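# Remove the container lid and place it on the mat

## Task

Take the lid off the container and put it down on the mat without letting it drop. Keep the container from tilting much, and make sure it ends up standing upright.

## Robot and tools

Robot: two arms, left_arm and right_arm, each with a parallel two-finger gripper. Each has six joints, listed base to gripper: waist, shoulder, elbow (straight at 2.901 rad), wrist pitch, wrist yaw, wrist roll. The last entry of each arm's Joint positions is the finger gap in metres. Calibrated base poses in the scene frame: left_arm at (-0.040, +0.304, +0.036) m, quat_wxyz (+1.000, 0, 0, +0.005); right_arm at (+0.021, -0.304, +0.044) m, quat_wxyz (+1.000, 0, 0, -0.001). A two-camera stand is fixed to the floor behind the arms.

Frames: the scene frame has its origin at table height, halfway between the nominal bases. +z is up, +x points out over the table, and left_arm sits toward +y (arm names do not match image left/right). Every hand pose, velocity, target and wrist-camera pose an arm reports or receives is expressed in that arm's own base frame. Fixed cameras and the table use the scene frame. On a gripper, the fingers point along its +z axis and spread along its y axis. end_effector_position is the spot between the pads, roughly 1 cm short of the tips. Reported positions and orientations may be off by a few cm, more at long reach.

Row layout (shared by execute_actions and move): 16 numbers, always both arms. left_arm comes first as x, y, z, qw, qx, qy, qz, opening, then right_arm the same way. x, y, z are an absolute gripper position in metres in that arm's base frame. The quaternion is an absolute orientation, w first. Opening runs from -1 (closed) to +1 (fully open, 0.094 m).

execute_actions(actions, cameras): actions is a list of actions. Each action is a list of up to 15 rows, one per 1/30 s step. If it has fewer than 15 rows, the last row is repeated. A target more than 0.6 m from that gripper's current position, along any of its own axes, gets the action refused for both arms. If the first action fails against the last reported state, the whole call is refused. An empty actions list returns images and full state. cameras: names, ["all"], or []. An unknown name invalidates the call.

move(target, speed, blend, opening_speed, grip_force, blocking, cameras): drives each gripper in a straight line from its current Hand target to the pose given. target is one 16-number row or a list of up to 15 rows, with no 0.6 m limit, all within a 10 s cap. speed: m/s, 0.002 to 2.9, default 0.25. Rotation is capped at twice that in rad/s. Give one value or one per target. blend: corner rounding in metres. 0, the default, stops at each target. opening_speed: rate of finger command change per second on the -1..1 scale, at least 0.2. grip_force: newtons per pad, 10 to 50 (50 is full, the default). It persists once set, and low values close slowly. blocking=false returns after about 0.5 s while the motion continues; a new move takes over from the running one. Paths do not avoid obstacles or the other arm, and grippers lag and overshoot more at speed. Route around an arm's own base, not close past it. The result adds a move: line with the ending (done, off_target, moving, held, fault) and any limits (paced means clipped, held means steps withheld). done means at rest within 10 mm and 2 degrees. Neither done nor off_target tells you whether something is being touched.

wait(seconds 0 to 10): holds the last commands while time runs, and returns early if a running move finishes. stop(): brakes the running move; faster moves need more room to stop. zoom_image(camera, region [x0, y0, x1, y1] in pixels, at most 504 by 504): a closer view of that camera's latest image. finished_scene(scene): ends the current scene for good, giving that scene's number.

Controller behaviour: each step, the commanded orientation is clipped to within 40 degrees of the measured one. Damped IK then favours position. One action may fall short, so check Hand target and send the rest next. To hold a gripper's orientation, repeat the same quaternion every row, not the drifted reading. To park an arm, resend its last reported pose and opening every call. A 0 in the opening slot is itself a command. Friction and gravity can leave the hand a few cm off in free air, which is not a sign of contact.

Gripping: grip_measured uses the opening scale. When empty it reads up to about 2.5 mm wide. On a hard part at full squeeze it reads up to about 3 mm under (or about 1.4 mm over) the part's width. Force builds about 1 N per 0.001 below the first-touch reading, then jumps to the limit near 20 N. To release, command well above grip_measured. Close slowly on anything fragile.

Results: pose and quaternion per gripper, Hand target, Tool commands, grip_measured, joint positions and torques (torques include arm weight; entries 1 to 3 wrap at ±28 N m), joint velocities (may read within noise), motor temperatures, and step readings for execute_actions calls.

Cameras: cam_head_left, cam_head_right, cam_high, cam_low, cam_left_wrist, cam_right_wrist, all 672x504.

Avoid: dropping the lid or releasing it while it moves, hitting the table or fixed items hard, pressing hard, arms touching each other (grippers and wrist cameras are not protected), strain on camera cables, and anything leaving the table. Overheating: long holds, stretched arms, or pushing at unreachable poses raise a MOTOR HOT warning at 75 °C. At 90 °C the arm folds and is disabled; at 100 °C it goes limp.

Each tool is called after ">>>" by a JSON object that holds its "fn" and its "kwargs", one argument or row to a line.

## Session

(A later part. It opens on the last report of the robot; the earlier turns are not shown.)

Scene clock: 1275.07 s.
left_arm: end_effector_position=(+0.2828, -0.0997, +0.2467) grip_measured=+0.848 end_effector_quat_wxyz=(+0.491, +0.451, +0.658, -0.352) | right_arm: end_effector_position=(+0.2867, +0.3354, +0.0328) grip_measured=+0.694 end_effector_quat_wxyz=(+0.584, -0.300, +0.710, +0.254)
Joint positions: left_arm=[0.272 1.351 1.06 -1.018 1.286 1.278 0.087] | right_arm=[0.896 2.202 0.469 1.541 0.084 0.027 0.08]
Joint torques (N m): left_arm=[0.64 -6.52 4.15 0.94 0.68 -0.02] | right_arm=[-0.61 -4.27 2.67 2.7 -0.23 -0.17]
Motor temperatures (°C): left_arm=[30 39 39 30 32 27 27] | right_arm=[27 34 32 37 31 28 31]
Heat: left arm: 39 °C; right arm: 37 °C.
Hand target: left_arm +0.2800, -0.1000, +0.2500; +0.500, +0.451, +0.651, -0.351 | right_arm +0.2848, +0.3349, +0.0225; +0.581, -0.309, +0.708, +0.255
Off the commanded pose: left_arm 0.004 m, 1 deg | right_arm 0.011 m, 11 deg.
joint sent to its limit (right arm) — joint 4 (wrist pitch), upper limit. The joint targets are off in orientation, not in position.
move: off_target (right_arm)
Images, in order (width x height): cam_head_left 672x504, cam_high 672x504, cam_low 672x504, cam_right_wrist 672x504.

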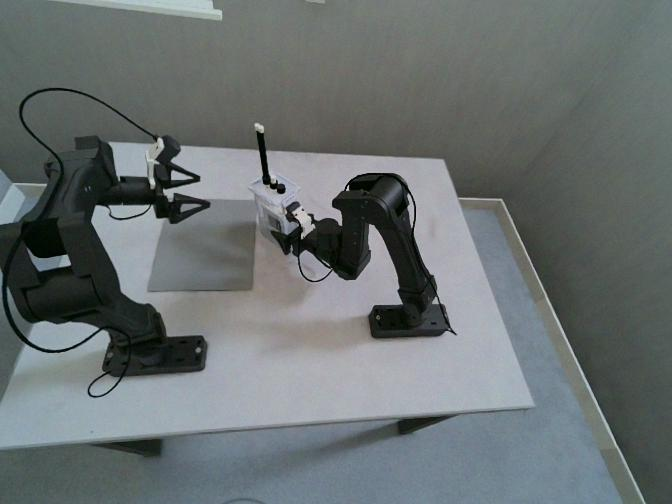

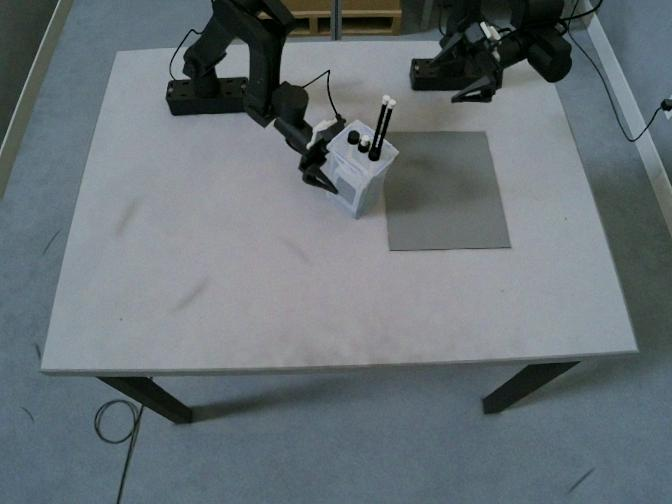

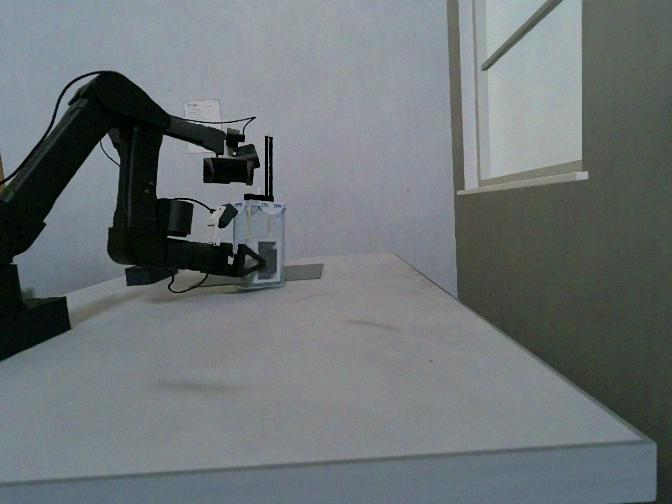

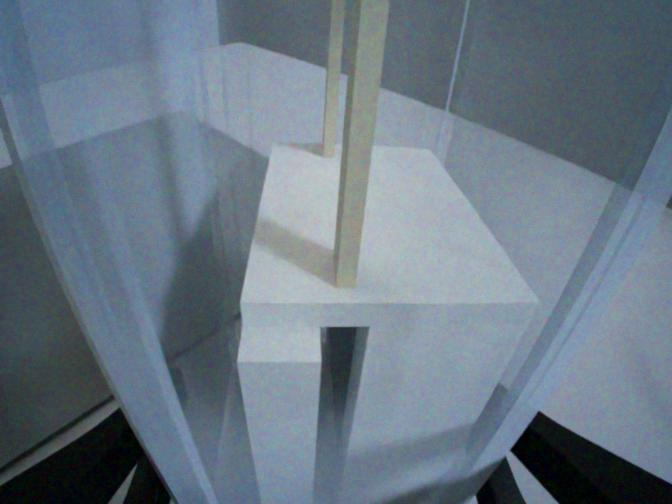

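>>> {"fn": "move", "kwargs": {
  "target": [
    [0.28,-0.10,0.25,0.5,0.45,0.65,-0.35,0.85,0.335,0.315,0.026,0.6533,-0.2706,0.6533,0.2706,0.3]
  ],
  "speed": [0.05],
  "cameras": ["cam_high","cam_low","cam_head_left","cam_right_wrist"]
}}

>>> {"fn": "zoom_image", "kwargs": {
  "camera": "cam_low",
  "region": [130, 120, 330, 310]
}}

Scene clock: 1293.90 s.
left_arm: end_effector_position=(+0.2828, -0.0997, +0.2467) grip_measured=+0.848 end_effector_quat_wxyz=(+0.491, +0.451, +0.658, -0.352) | right_arm: end_effector_position=(+0.3185, +0.3304, +0.0322) grip_measured=+0.694 end_effector_quat_wxyz=(+0.584, -0.322, +0.691, +0.279)
Joint positions: left_arm=[0.272 1.351 1.06 -1.018 1.286 1.278 0.087] | right_arm=[0.751 2.25 0.545 1.541 -0.129 -0.011 0.08]
Joint torques (N m): left_arm=[0.42 -6.67 4.12 0.95 0.66 -0.02] | right_arm=[-2.02 -5.5 3.02 2.67 0.6 -0.07]
Heat: left arm: 39 °C; right arm: 39 °C.
Hand target: left_arm +0.2800, -0.1000, +0.2500; +0.500, +0.451, +0.651, -0.351 | right_arm +0.3340, +0.3147, +0.0265; +0.599, -0.297, +0.700, +0.251
Off the commanded pose: left_arm 0.004 m, 1 deg | right_arm 0.023 m, 11 deg.
joint sent to its limit (right arm) — joint 4 (wrist pitch), upper limit. The joint targets are off in orientation, not in position.
move: off_target (right_arm)
Images, in order (width x height): cam_head_left 672x504, cam_high 672x504, cam_low 672x504, cam_right_wrist 672x504.

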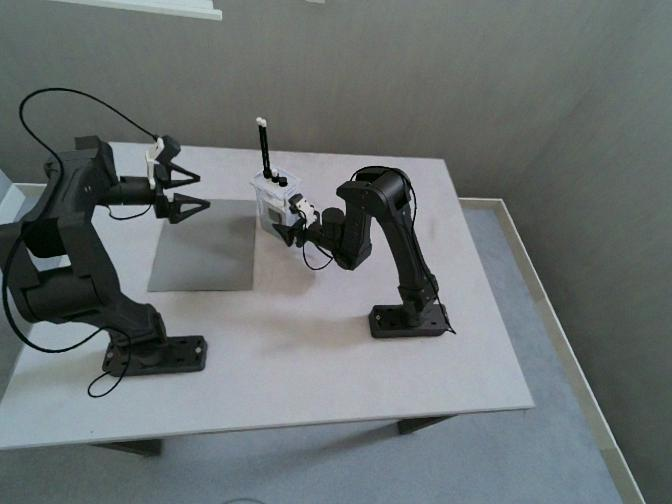

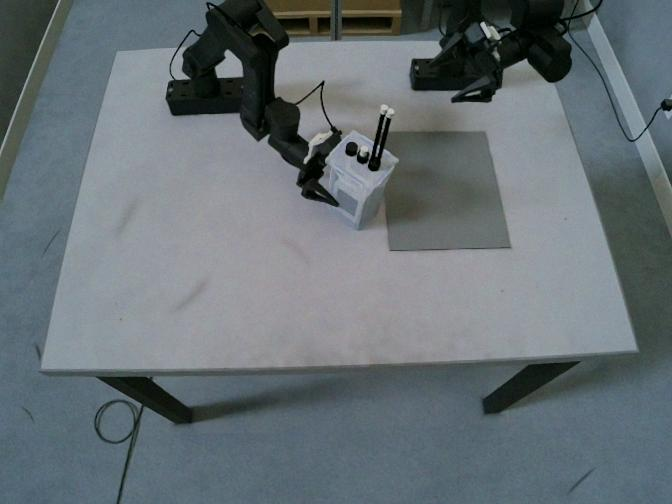

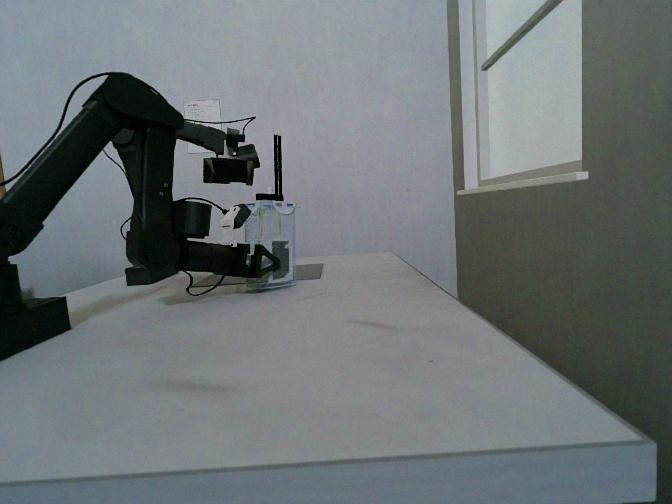

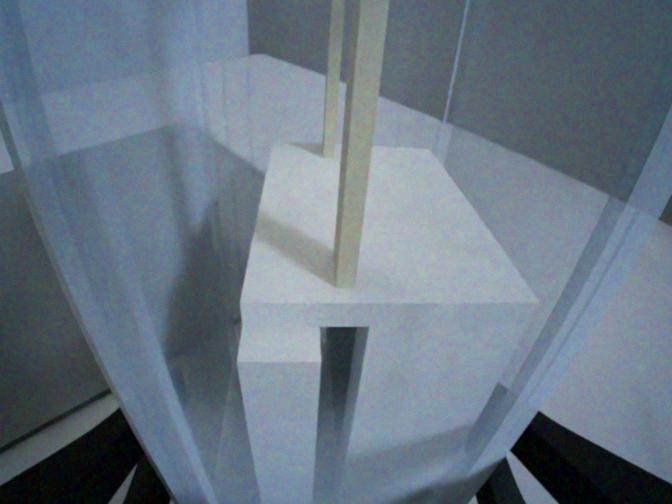

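Scaled by 2.520.

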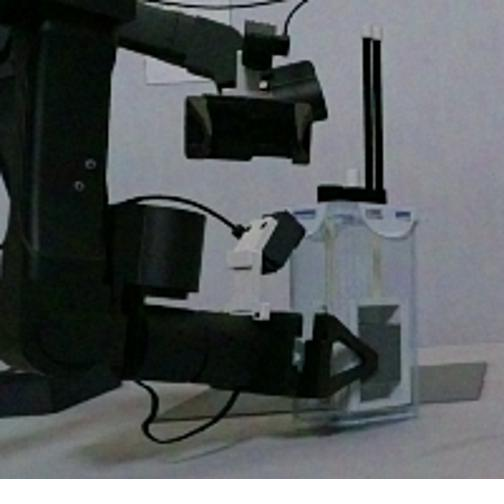

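>>> {"fn": "move", "kwargs": {
  "target": [
    [0.28,-0.10,0.25,0.5,0.45,0.65,-0.35,0.85,0.375,0.30,0.026,0.6743,-0.2128,0.6743,0.2128,0.3]
  ],
  "speed": [0.05],
  "cameras": ["cam_high","cam_low","cam_head_left"]
}}

>>> {"fn": "zoom_image", "kwargs": {
  "camera": "cam_low",
  "region": [130, 120, 330, 310]
}}

Scene clock: 1316.30 s.
left_arm: end_effector_position=(+0.2828, -0.0997, +0.2467) grip_measured=+0.848 end_effector_quat_wxyz=(+0.491, +0.451, +0.658, -0.352) | right_arm: end_effector_position=(+0.3577, +0.3198, +0.0312) grip_measured=+0.694 end_effector_quat_wxyz=(+0.616, -0.261, +0.706, +0.234)
Joint positions: left_arm=[0.272 1.351 1.06 -1.018 1.286 1.278 0.087] | right_arm=[0.733 2.306 0.631 1.541 0.016 0.01 0.08]
Joint torques (N m): left_arm=[0.64 -6.28 4.04 0.93 0.64 0.01] | right_arm=[-1.98 -6.31 3.12 2.67 0.81 -0.1]
Heat: left arm: 39 °C; right arm: 40 °C.
Hand target: left_arm +0.2800, -0.1000, +0.2500; +0.500, +0.451, +0.651, -0.351 | right_arm +0.3737, +0.2996, +0.0265; +0.633, -0.229, +0.713, +0.199
Off the commanded pose: left_arm 0.004 m, 1 deg | right_arm 0.027 m, 10 deg.
joint sent to its limit (right arm) — joint 4 (wrist pitch), upper limit. The joint targets are off in orientation, not in position.
move: off_target (right_arm)
Images, in order (width x height): cam_head_left 672x504, cam_high 672x504, cam_low 672x504.

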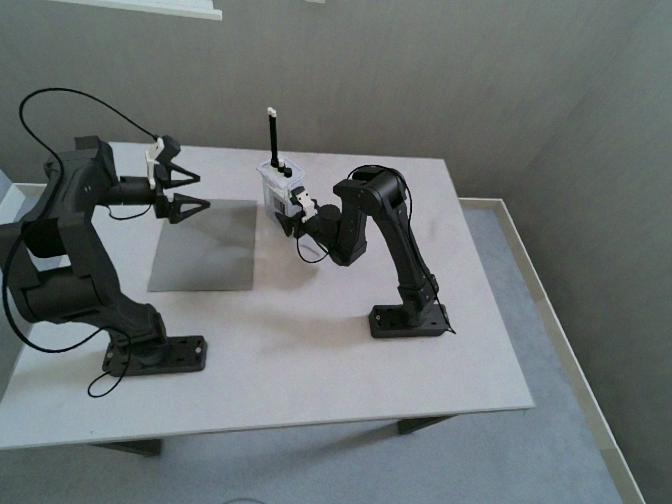

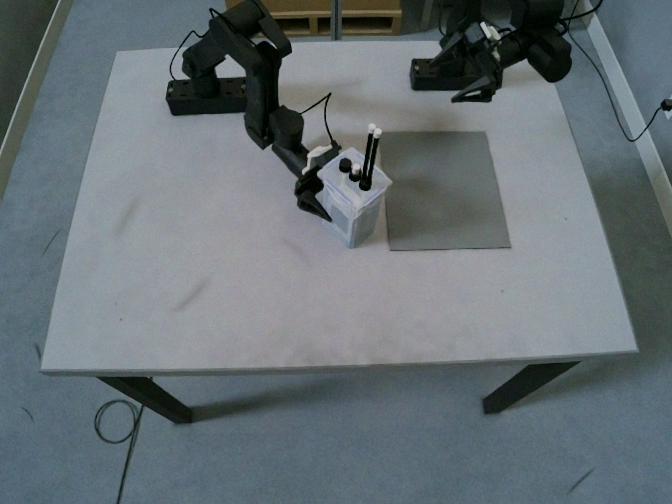

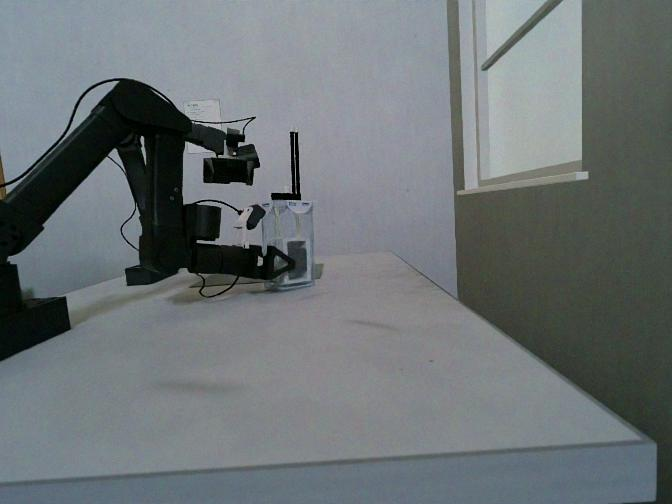

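Scaled by 2.520.

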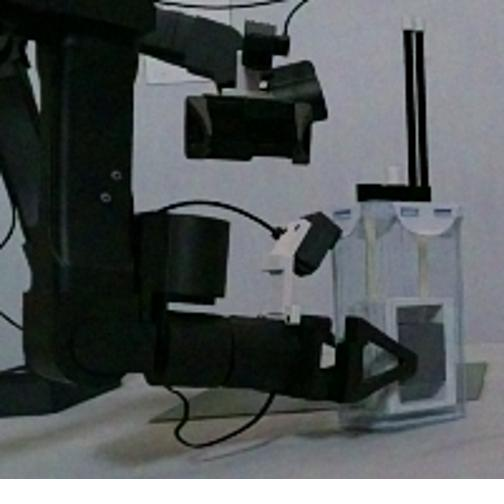

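>>> {"fn": "move", "kwargs": {
  "target": [
    [0.28,-0.10,0.25,0.5,0.45,0.65,-0.35,0.85,0.42,0.315,0.024,0.6645,-0.2418,0.6645,0.2418,0.3]
  ],
  "speed": [0.05],
  "cameras": ["cam_high","cam_low","cam_head_left"]
}}

>>> {"fn": "zoom_image", "kwargs": {
  "camera": "cam_low",
  "region": [130, 120, 350, 310]
}}

Scene clock: 1336.00 s.
left_arm: end_effector_position=(+0.2828, -0.0997, +0.2467) grip_measured=+0.848 end_effector_quat_wxyz=(+0.491, +0.451, +0.658, -0.352) | right_arm: end_effector_position=(+0.4140, +0.3210, +0.0292) grip_measured=+0.694 end_effector_quat_wxyz=(+0.642, -0.254, +0.681, +0.244)
Joint positions: left_arm=[0.272 1.351 1.06 -1.018 1.286 1.278 0.087] | right_arm=[0.625 2.434 0.837 1.54 -0.094 0.001 0.08]
Joint torques (N m): left_arm=[0.4 -6.52 4.01 0.99 0.68 -0.01] | right_arm=[-1.03 -7.2 4.45 2.69 0.05 -0.09]
Heat: left arm: 39 °C; right arm: 41 °C.
Hand target: left_arm +0.2800, -0.1000, +0.2500; +0.500, +0.451, +0.651, -0.351 | right_arm +0.4198, +0.3148, +0.0241; +0.651, -0.247, +0.677, +0.237
Off the commanded pose: left_arm 0.004 m, 1 deg | right_arm 0.010 m, 4 deg.
joint sent to its limit (right arm) — joint 4 (wrist pitch), upper limit. The joint targets still meet the commanded pose.
move: off_target (right_arm)
Images, in order (width x height): cam_head_left 672x504, cam_high 672x504, cam_low 672x504.

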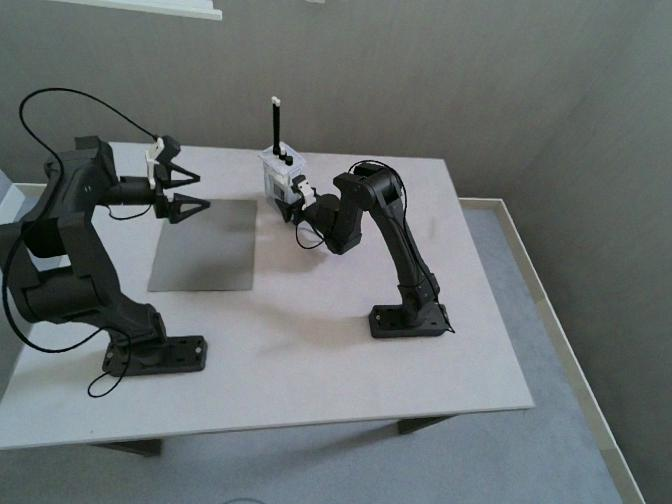

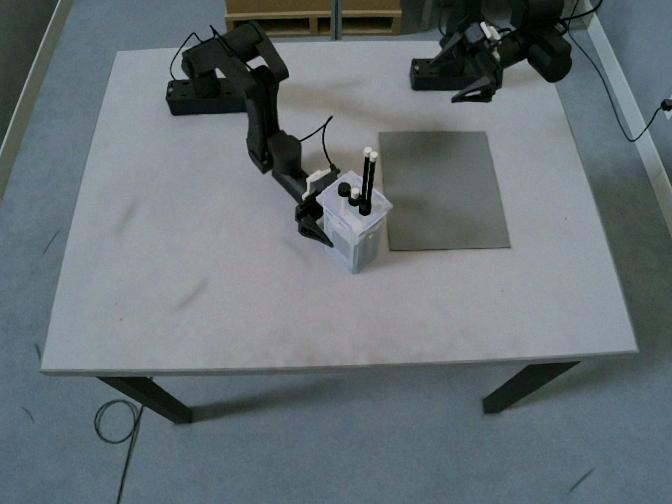

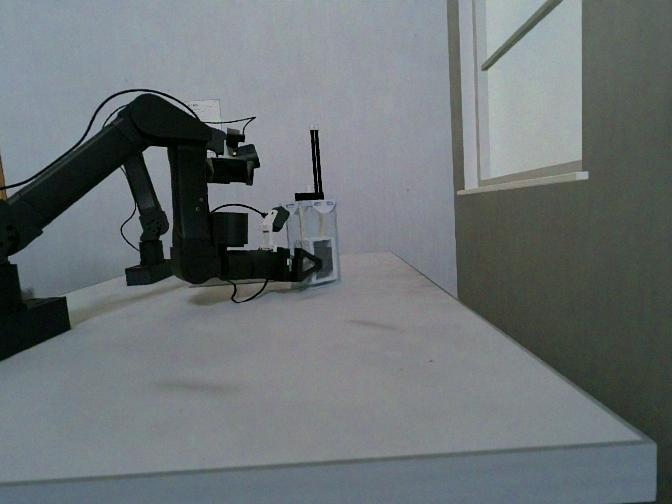

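Scaled by 2.291.

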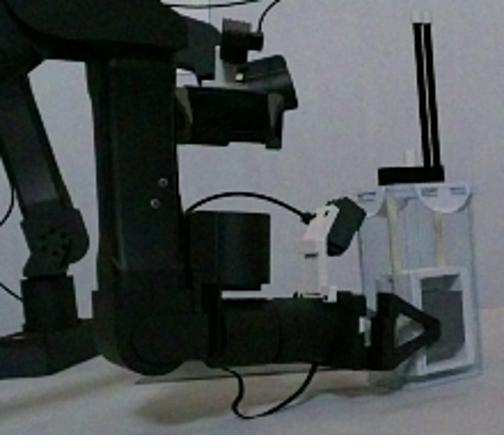

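>>> {"fn": "move", "kwargs": {
  "target": [
    [0.28,-0.10,0.25,0.5,0.45,0.65,-0.35,0.85,0.424,0.316,0.014,0.6645,-0.2418,0.6645,0.2418,0.3]
  ],
  "speed": [0.03],
  "cameras": ["cam_high","cam_low","cam_left_wrist"]
}}

>>> {"fn": "zoom_image", "kwargs": {
  "camera": "cam_low",
  "region": [130, 120, 350, 310]
}}

Scene clock: 1351.07 s.
left_arm: end_effector_position=(+0.2828, -0.0997, +0.2467) grip_measured=+0.848 end_effector_quat_wxyz=(+0.491, +0.451, +0.658, -0.352) | right_arm: end_effector_position=(+0.4204, +0.3241, +0.0290) grip_measured=+0.694 end_effector_quat_wxyz=(+0.646, -0.254, +0.676, +0.246)
Joint positions: left_arm=[0.272 1.351 1.06 -1.018 1.286 1.278 0.087] | right_arm=[0.62 2.455 0.871 1.54 -0.102 0 0.08]
Joint torques (N m): left_arm=[0.47 -6.52 4.18 0.94 0.62 0.01] | right_arm=[-1.1 -6.43 3.96 2.66 0.09 -0.06]
Motor temperatures (°C): left_arm=[30 38 39 30 31 27 27] | right_arm=[27 34 32 42 30 28 32]
Heat: left arm: 39 °C; right arm: 42 °C.
Hand target: left_arm +0.2800, -0.1000, +0.2500; +0.500, +0.451, +0.651, -0.351 | right_arm +0.4235, +0.3159, +0.0145; +0.649, -0.248, +0.679, +0.237
Off the commanded pose: left_arm 0.004 m, 1 deg | right_arm 0.017 m, 3 deg.
joint sent to its limit (right arm) — joint 4 (wrist pitch), upper limit. The joint targets are off in orientation, not in position.
move: off_target (right_arm)
Images, in order (width x height): cam_high 672x504, cam_low 672x504, cam_left_wrist 672x504.

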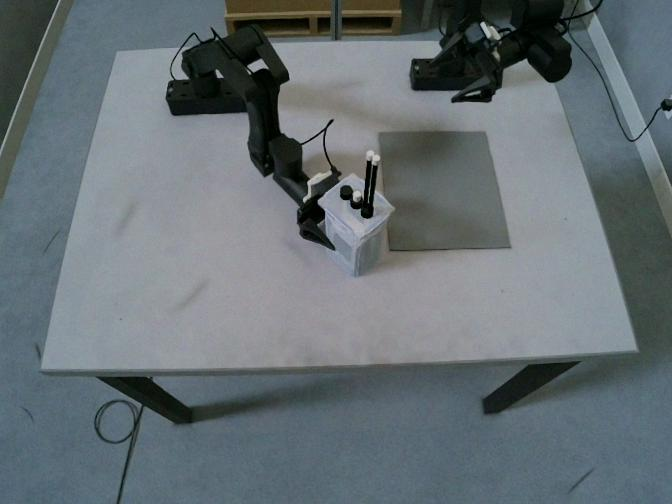

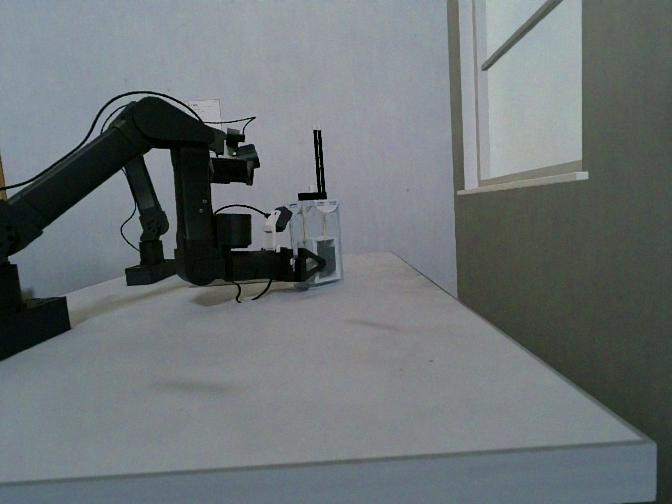

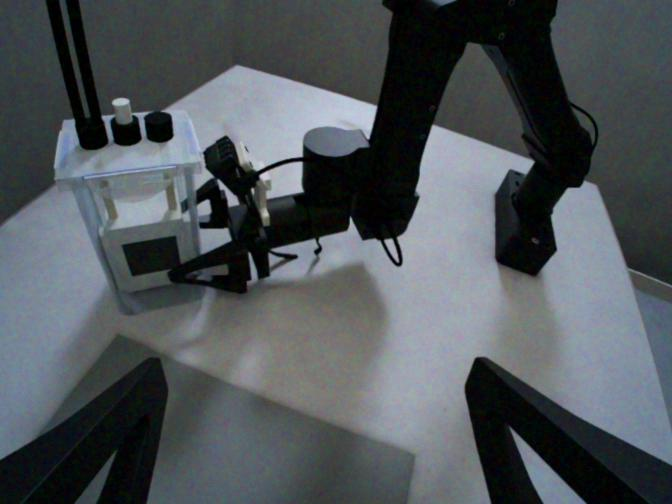

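Scaled by 2.291.

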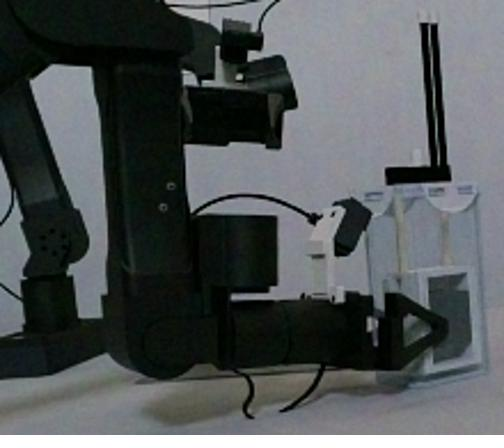

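>>> {"fn": "zoom_image", "kwargs": {
  "camera": "cam_left_wrist",
  "region": [40, 80, 240, 230]
}}

>>> {"fn": "zoom_image", "kwargs": {
  "camera": "cam_low",
  "region": [270, 180, 350, 300]
}}

Scaled by 2.520 from the camera's 672x504 image, which has a finer 960x720 frame.

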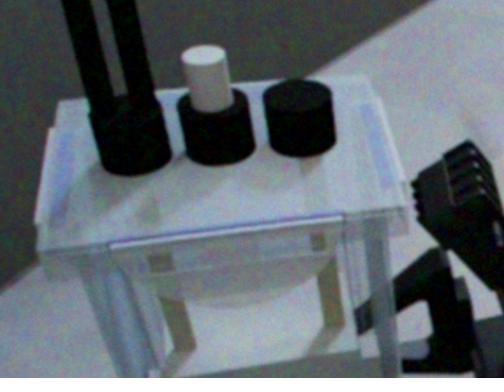

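Scaled by 4.200.

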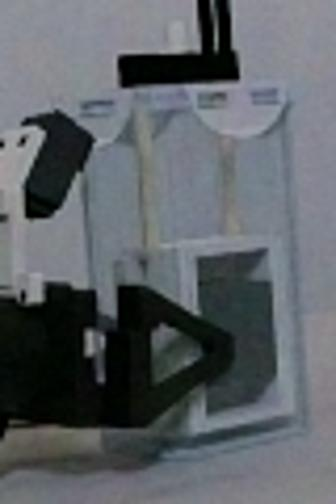

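>>> {"fn": "move", "kwargs": {
  "target": [
    [0.38,-0.115,0.115,0.7469,0.2356,0.5230,-0.3364,0.85,0.424,0.318,0.018,0.6645,-0.2418,0.6645,0.2418,0.3]
  ],
  "speed": [0.15],
  "cameras": ["cam_high","cam_left_wrist"]
}}

>>> {"fn": "zoom_image", "kwargs": {
  "camera": "cam_left_wrist",
  "region": [150, 80, 500, 330]
}}

Scene clock: 1403.20 s.
left_arm: end_effector_position=(+0.3759, -0.1139, +0.1067) grip_measured=+0.848 end_effector_quat_wxyz=(+0.626, +0.293, +0.651, -0.314) | right_arm: end_effector_position=(+0.4204, +0.3241, +0.0290) grip_measured=+0.694 end_effector_quat_wxyz=(+0.646, -0.254, +0.676, +0.246)
Joint positions: left_arm=[0.095 2.011 0.442 1.534 0.981 -0.013 0.087] | right_arm=[0.62 2.455 0.871 1.54 -0.102 0 0.08]
Joint torques (N m): left_arm=[-0.21 -6.61 3.41 2.49 -0.07 0.05] | right_arm=[-0.55 -7.04 4.23 2.69 0.15 -0.06]
Heat: left arm: 38 °C; right arm: 44 °C.
Hand target: left_arm +0.3797, -0.1150, +0.1152; +0.643, +0.304, +0.634, -0.303 | right_arm +0.4236, +0.3179, +0.0183; +0.652, -0.247, +0.677, +0.238
Off the commanded pose: left_arm 0.009 m, 21 deg | right_arm 0.013 m, 3 deg.
joint sent to its limit (left arm) — joint 4 (wrist pitch), upper limit. The joint targets are off in orientation, not in position.
joint sent to its limit (right arm) — joint 4 (wrist pitch), upper limit. The joint targets still meet the commanded pose.
move: off_target (left_arm, right_arm)
Images, in order (width x height): cam_high 672x504, cam_left_wrist 672x504.

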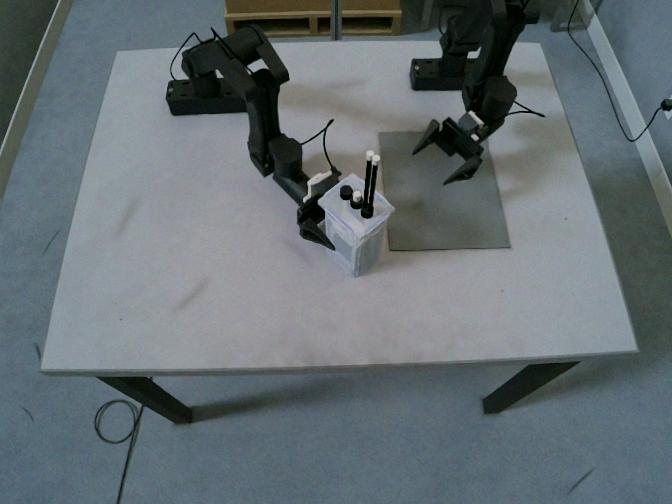

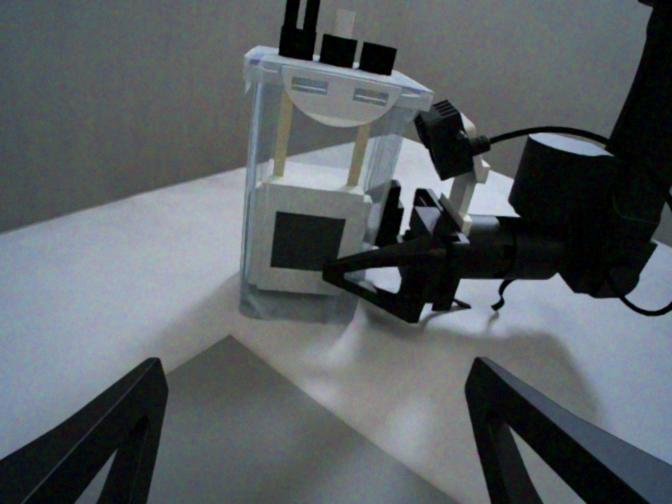

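Scaled by 1.440 from the camera's 672x504 image, which has a finer 960x720 frame.

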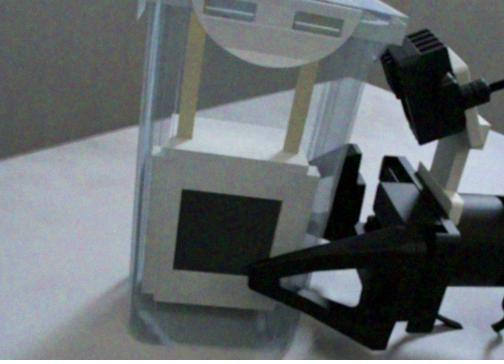

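>>> {"fn": "zoom_image", "kwargs": {
  "camera": "cam_left_wrist",
  "region": [240, 40, 440, 140]
}}

Scaled by 2.520 from the camera's 672x504 image, which has a finer 960x720 frame.

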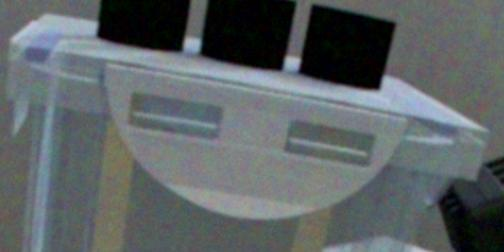

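>>> {"fn": "move", "kwargs": {
  "target": [
    [0.36,-0.09,0.26,0.5099,0.3405,0.7559,-0.2297,0.9,0.424,0.318,0.018,0.6645,-0.2418,0.6645,0.2418,0.3],
    [0.44,-0.185,0.25,0.5099,0.3405,0.7559,-0.2297,0.9,0.424,0.318,0.018,0.6645,-0.2418,0.6645,0.2418,0.3]
  ],
  "speed": [0.15,0.12],
  "cameras": ["cam_high","cam_left_wrist","cam_low"]
}}

Scene clock: 1470.63 s.
left_arm: end_effector_position=(+0.4318, -0.1825, +0.2350) grip_measured=+0.897 end_effector_quat_wxyz=(+0.492, +0.338, +0.768, -0.233) | right_arm: end_effector_position=(+0.4204, +0.3241, +0.0290) grip_measured=+0.694 end_effector_quat_wxyz=(+0.646, -0.254, +0.676, +0.246)
Joint positions: left_arm=[-0.18 1.567 1.171 -0.124 0.608 0.289 0.089] | right_arm=[0.62 2.455 0.871 1.54 -0.102 0 0.08]
Joint torques (N m): left_arm=[-0.01 -7.16 8.75 2.22 0.14 0.03] | right_arm=[-0.57 -6.87 4.12 2.68 0.14 -0.08]
Motor temperatures (°C): left_arm=[30 38 38 36 29 27 26] | right_arm=[27 34 32 47 29 28 32]
Heat: left arm: 38 °C; right arm: 47 °C.
Hand target: left_arm +0.4393, -0.1846, +0.2500; +0.510, +0.340, +0.756, -0.230 | right_arm +0.4236, +0.3179, +0.0183; +0.652, -0.247, +0.677, +0.238
Off the commanded pose: left_arm 0.017 m, 2 deg | right_arm 0.013 m, 3 deg.
joint sent to its limit (right arm) — joint 4 (wrist pitch), upper limit. The joint targets still meet the commanded pose.
move: off_target (left_arm, right_arm)
Images, in order (width x height): cam_high 672x504, cam_low 672x504, cam_left_wrist 672x504.

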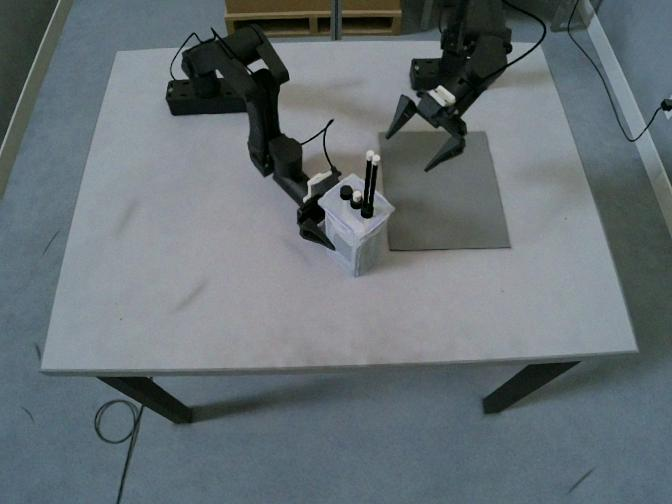

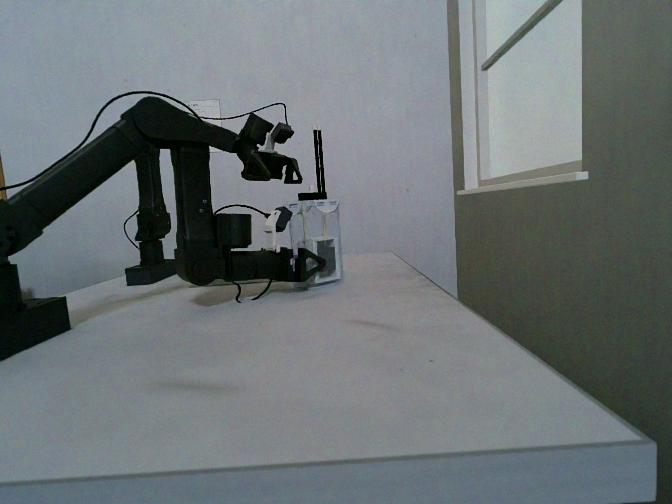

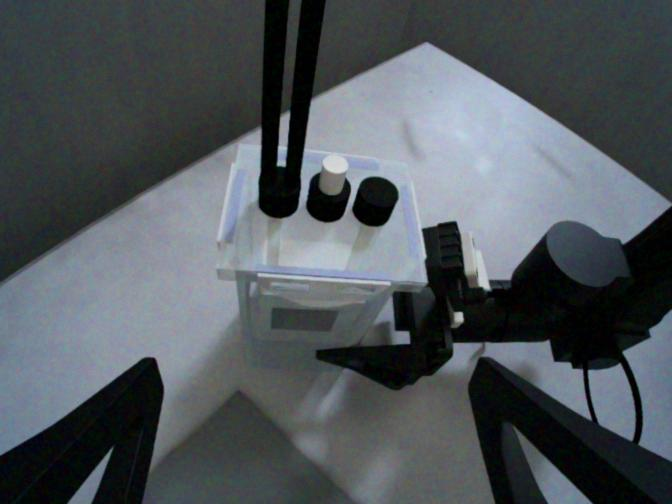

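>>> {"fn": "move", "kwargs": {
  "target": [
    [0.4695,-0.231,0.237,0.5156,0.3591,0.7363,-0.2515,0.9,0.424,0.318,0.018,0.6645,-0.2418,0.6645,0.2418,0.3]
  ],
  "speed": [0.1],
  "cameras": ["cam_high","cam_left_wrist","cam_low"]
}}

>>> {"fn": "zoom_image", "kwargs": {
  "camera": "cam_low",
  "region": [240, 110, 360, 230]
}}

Scene clock: 1496.80 s.
left_arm: end_effector_position=(+0.4615, -0.2274, +0.2236) grip_measured=+0.897 end_effector_quat_wxyz=(+0.499, +0.357, +0.748, -0.253) | right_arm: end_effector_position=(+0.4204, +0.3241, +0.0290) grip_measured=+0.694 end_effector_quat_wxyz=(+0.646, -0.254, +0.676, +0.246)
Joint positions: left_arm=[-0.261 1.736 1.271 -0.006 0.6 0.256 0.089] | right_arm=[0.62 2.455 0.871 1.54 -0.102 0 0.08]
Joint torques (N m): left_arm=[-0.06 -8.47 8.8 2.22 0.11 -0.04] | right_arm=[-0.61 -6.86 4.21 2.65 0.11 -0.08]
Heat: left arm: 39 °C; right arm: 48 °C.
Hand target: left_arm +0.4688, -0.2306, +0.2370; +0.516, +0.359, +0.736, -0.251 | right_arm +0.4236, +0.3179, +0.0183; +0.652, -0.247, +0.677, +0.238
Off the commanded pose: left_arm 0.016 m, 2 deg | right_arm 0.013 m, 3 deg.
joint sent to its limit (right arm) — joint 4 (wrist pitch), upper limit. The joint targets still meet the commanded pose.
move: off_target (left_arm, right_arm)
Images, in order (width x height): cam_high 672x504, cam_low 672x504, cam_left_wrist 672x504.

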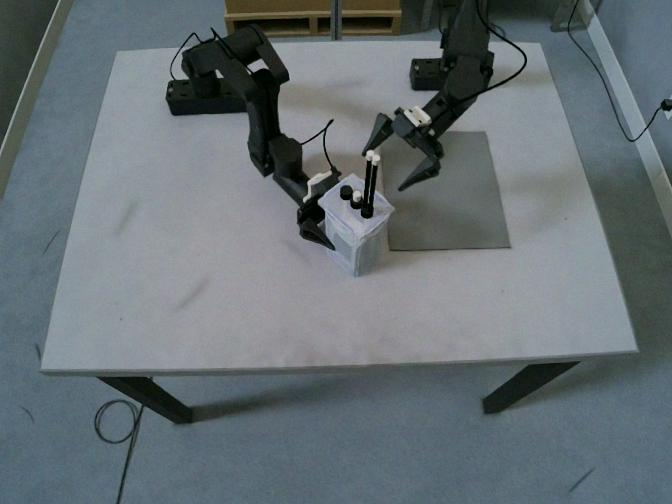

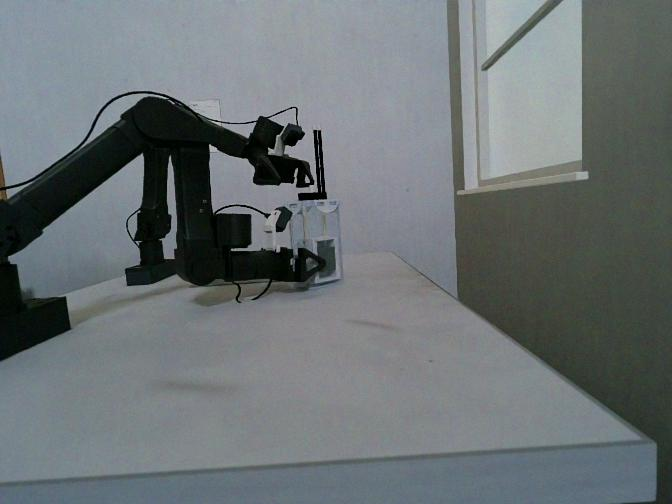

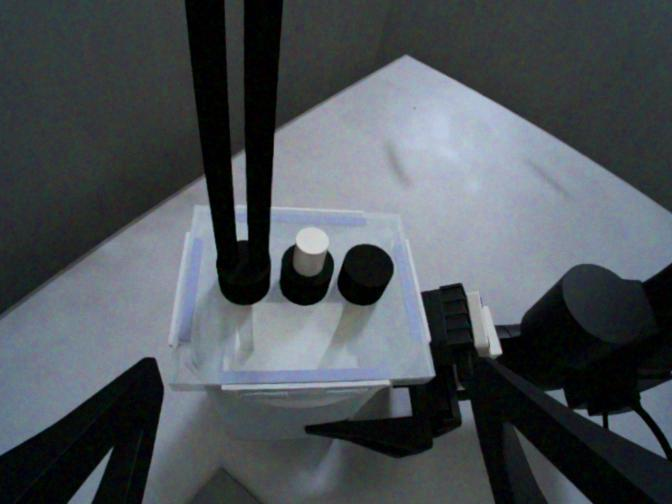

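Scaled by 4.200.

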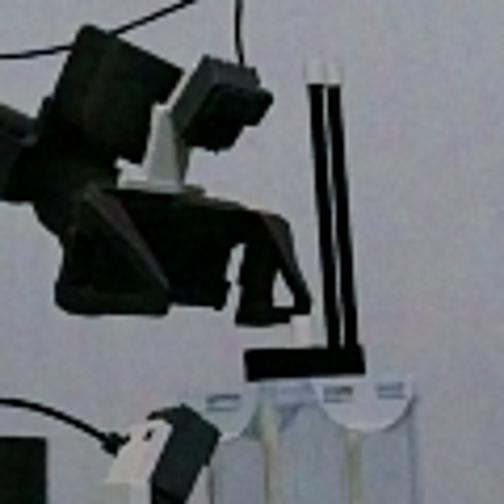

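>>> {"fn": "execute_actions", "kwargs": {
  "actions": []
}}

Scene clock: 1541.80 s.
left_arm: end_effector_position=(+0.4615, -0.2274, +0.2236) grip_measured=+0.897 end_effector_quat_wxyz=(+0.499, +0.357, +0.748, -0.253) | right_arm: end_effector_position=(+0.4204, +0.3241, +0.0290) grip_measured=+0.694 end_effector_quat_wxyz=(+0.646, -0.254, +0.676, +0.246)
Joint positions: left_arm=[-0.261 1.736 1.271 -0.005 0.6 0.255 0.089] | right_arm=[0.62 2.455 0.871 1.54 -0.102 0 0.08]
Joint velocities: within noise
Joint torques (N m): left_arm=[-0.08 -8.79 8.47 2.22 0.11 0] | right_arm=[-0.58 -6.79 4.26 2.7 0.11 -0.09]
Motor temperatures (°C): left_arm=[30 39 39 41 29 27 26] | right_arm=[27 34 32 49 29 28 32]
Heat: left arm: 41 °C; right arm: 49 °C.
Hand target: left_arm +0.4688, -0.2306, +0.2371; +0.516, +0.359, +0.736, -0.252 | right_arm +0.4236, +0.3179, +0.0183; +0.652, -0.247, +0.677, +0.238
Tool commands: left_gripper/opening=+0.9 right_gripper/opening=+0.3
Off the commanded pose: left_arm 0.016 m, 2 deg | right_arm 0.013 m, 3 deg.

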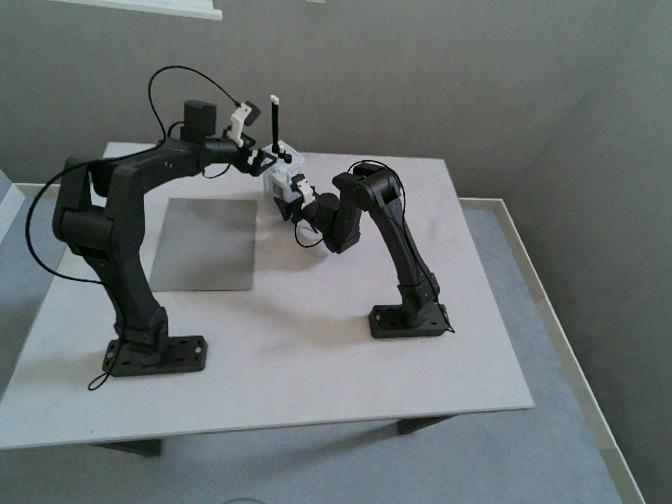

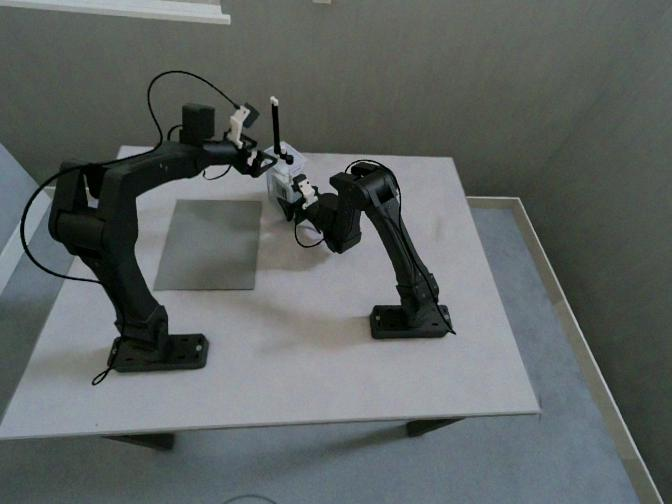

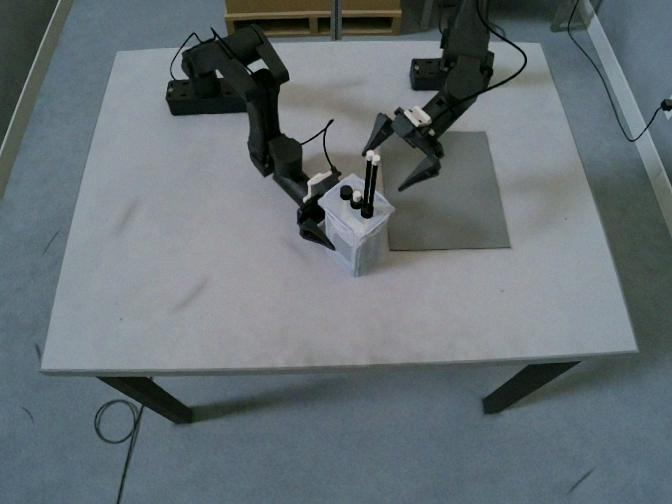

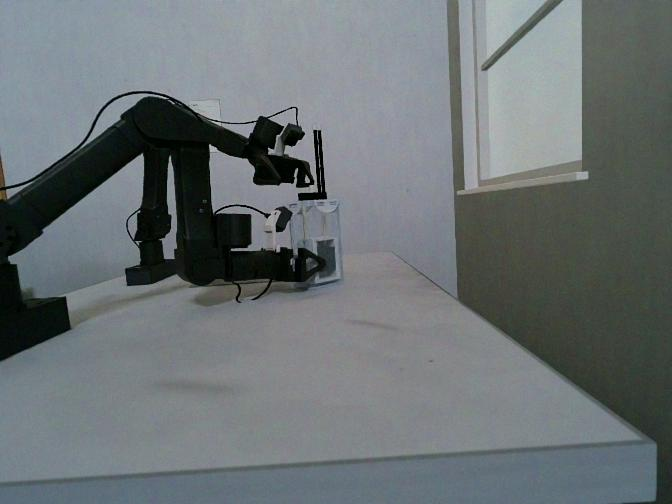

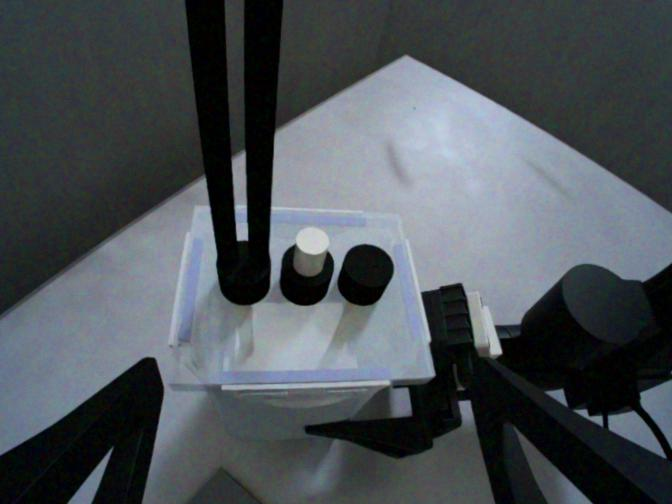

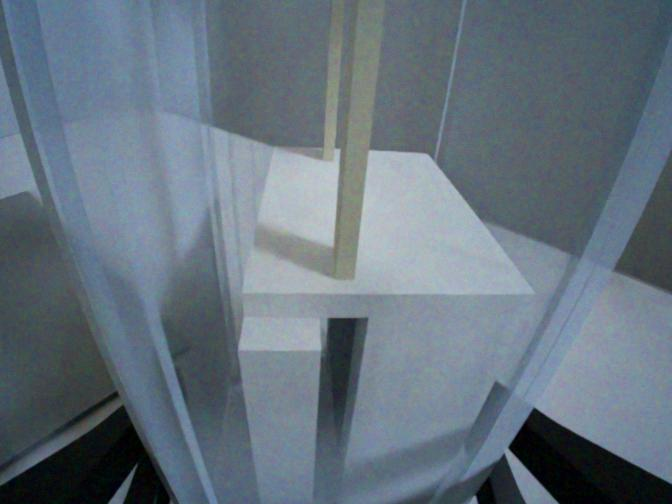

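>>> {"fn": "zoom_image", "kwargs": {
  "camera": "cam_left_wrist",
  "region": [160, 190, 450, 450]
}}

>>> {"fn": "zoom_image", "kwargs": {
  "camera": "cam_low",
  "region": [240, 180, 360, 300]
}}

>>> {"fn": "zoom_image", "kwargs": {
  "camera": "cam_high",
  "region": [290, 140, 420, 290]
}}

Scaled by 1.738 from the camera's 672x504 image, which has a finer 960x720 frame.

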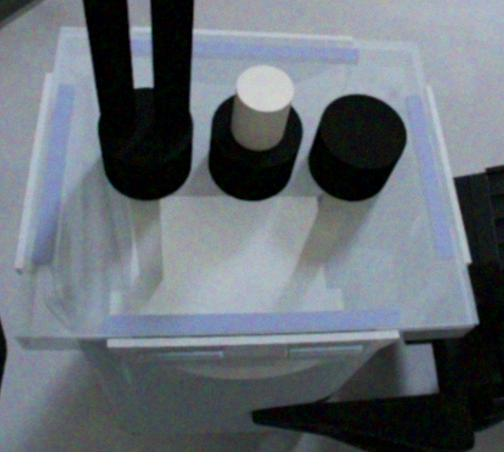

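Scaled by 4.200.

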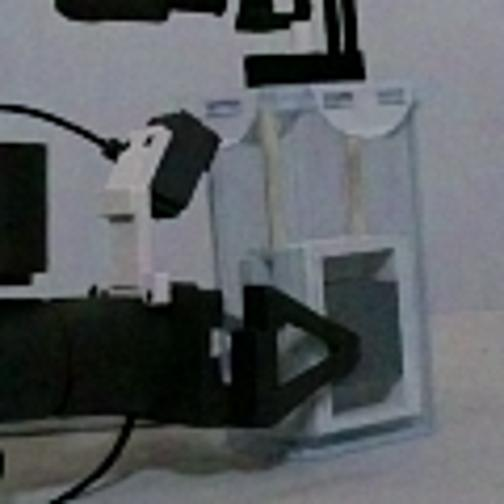

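Scaled by 3.360.

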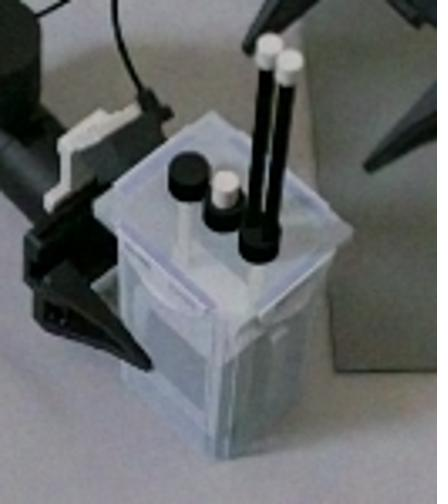

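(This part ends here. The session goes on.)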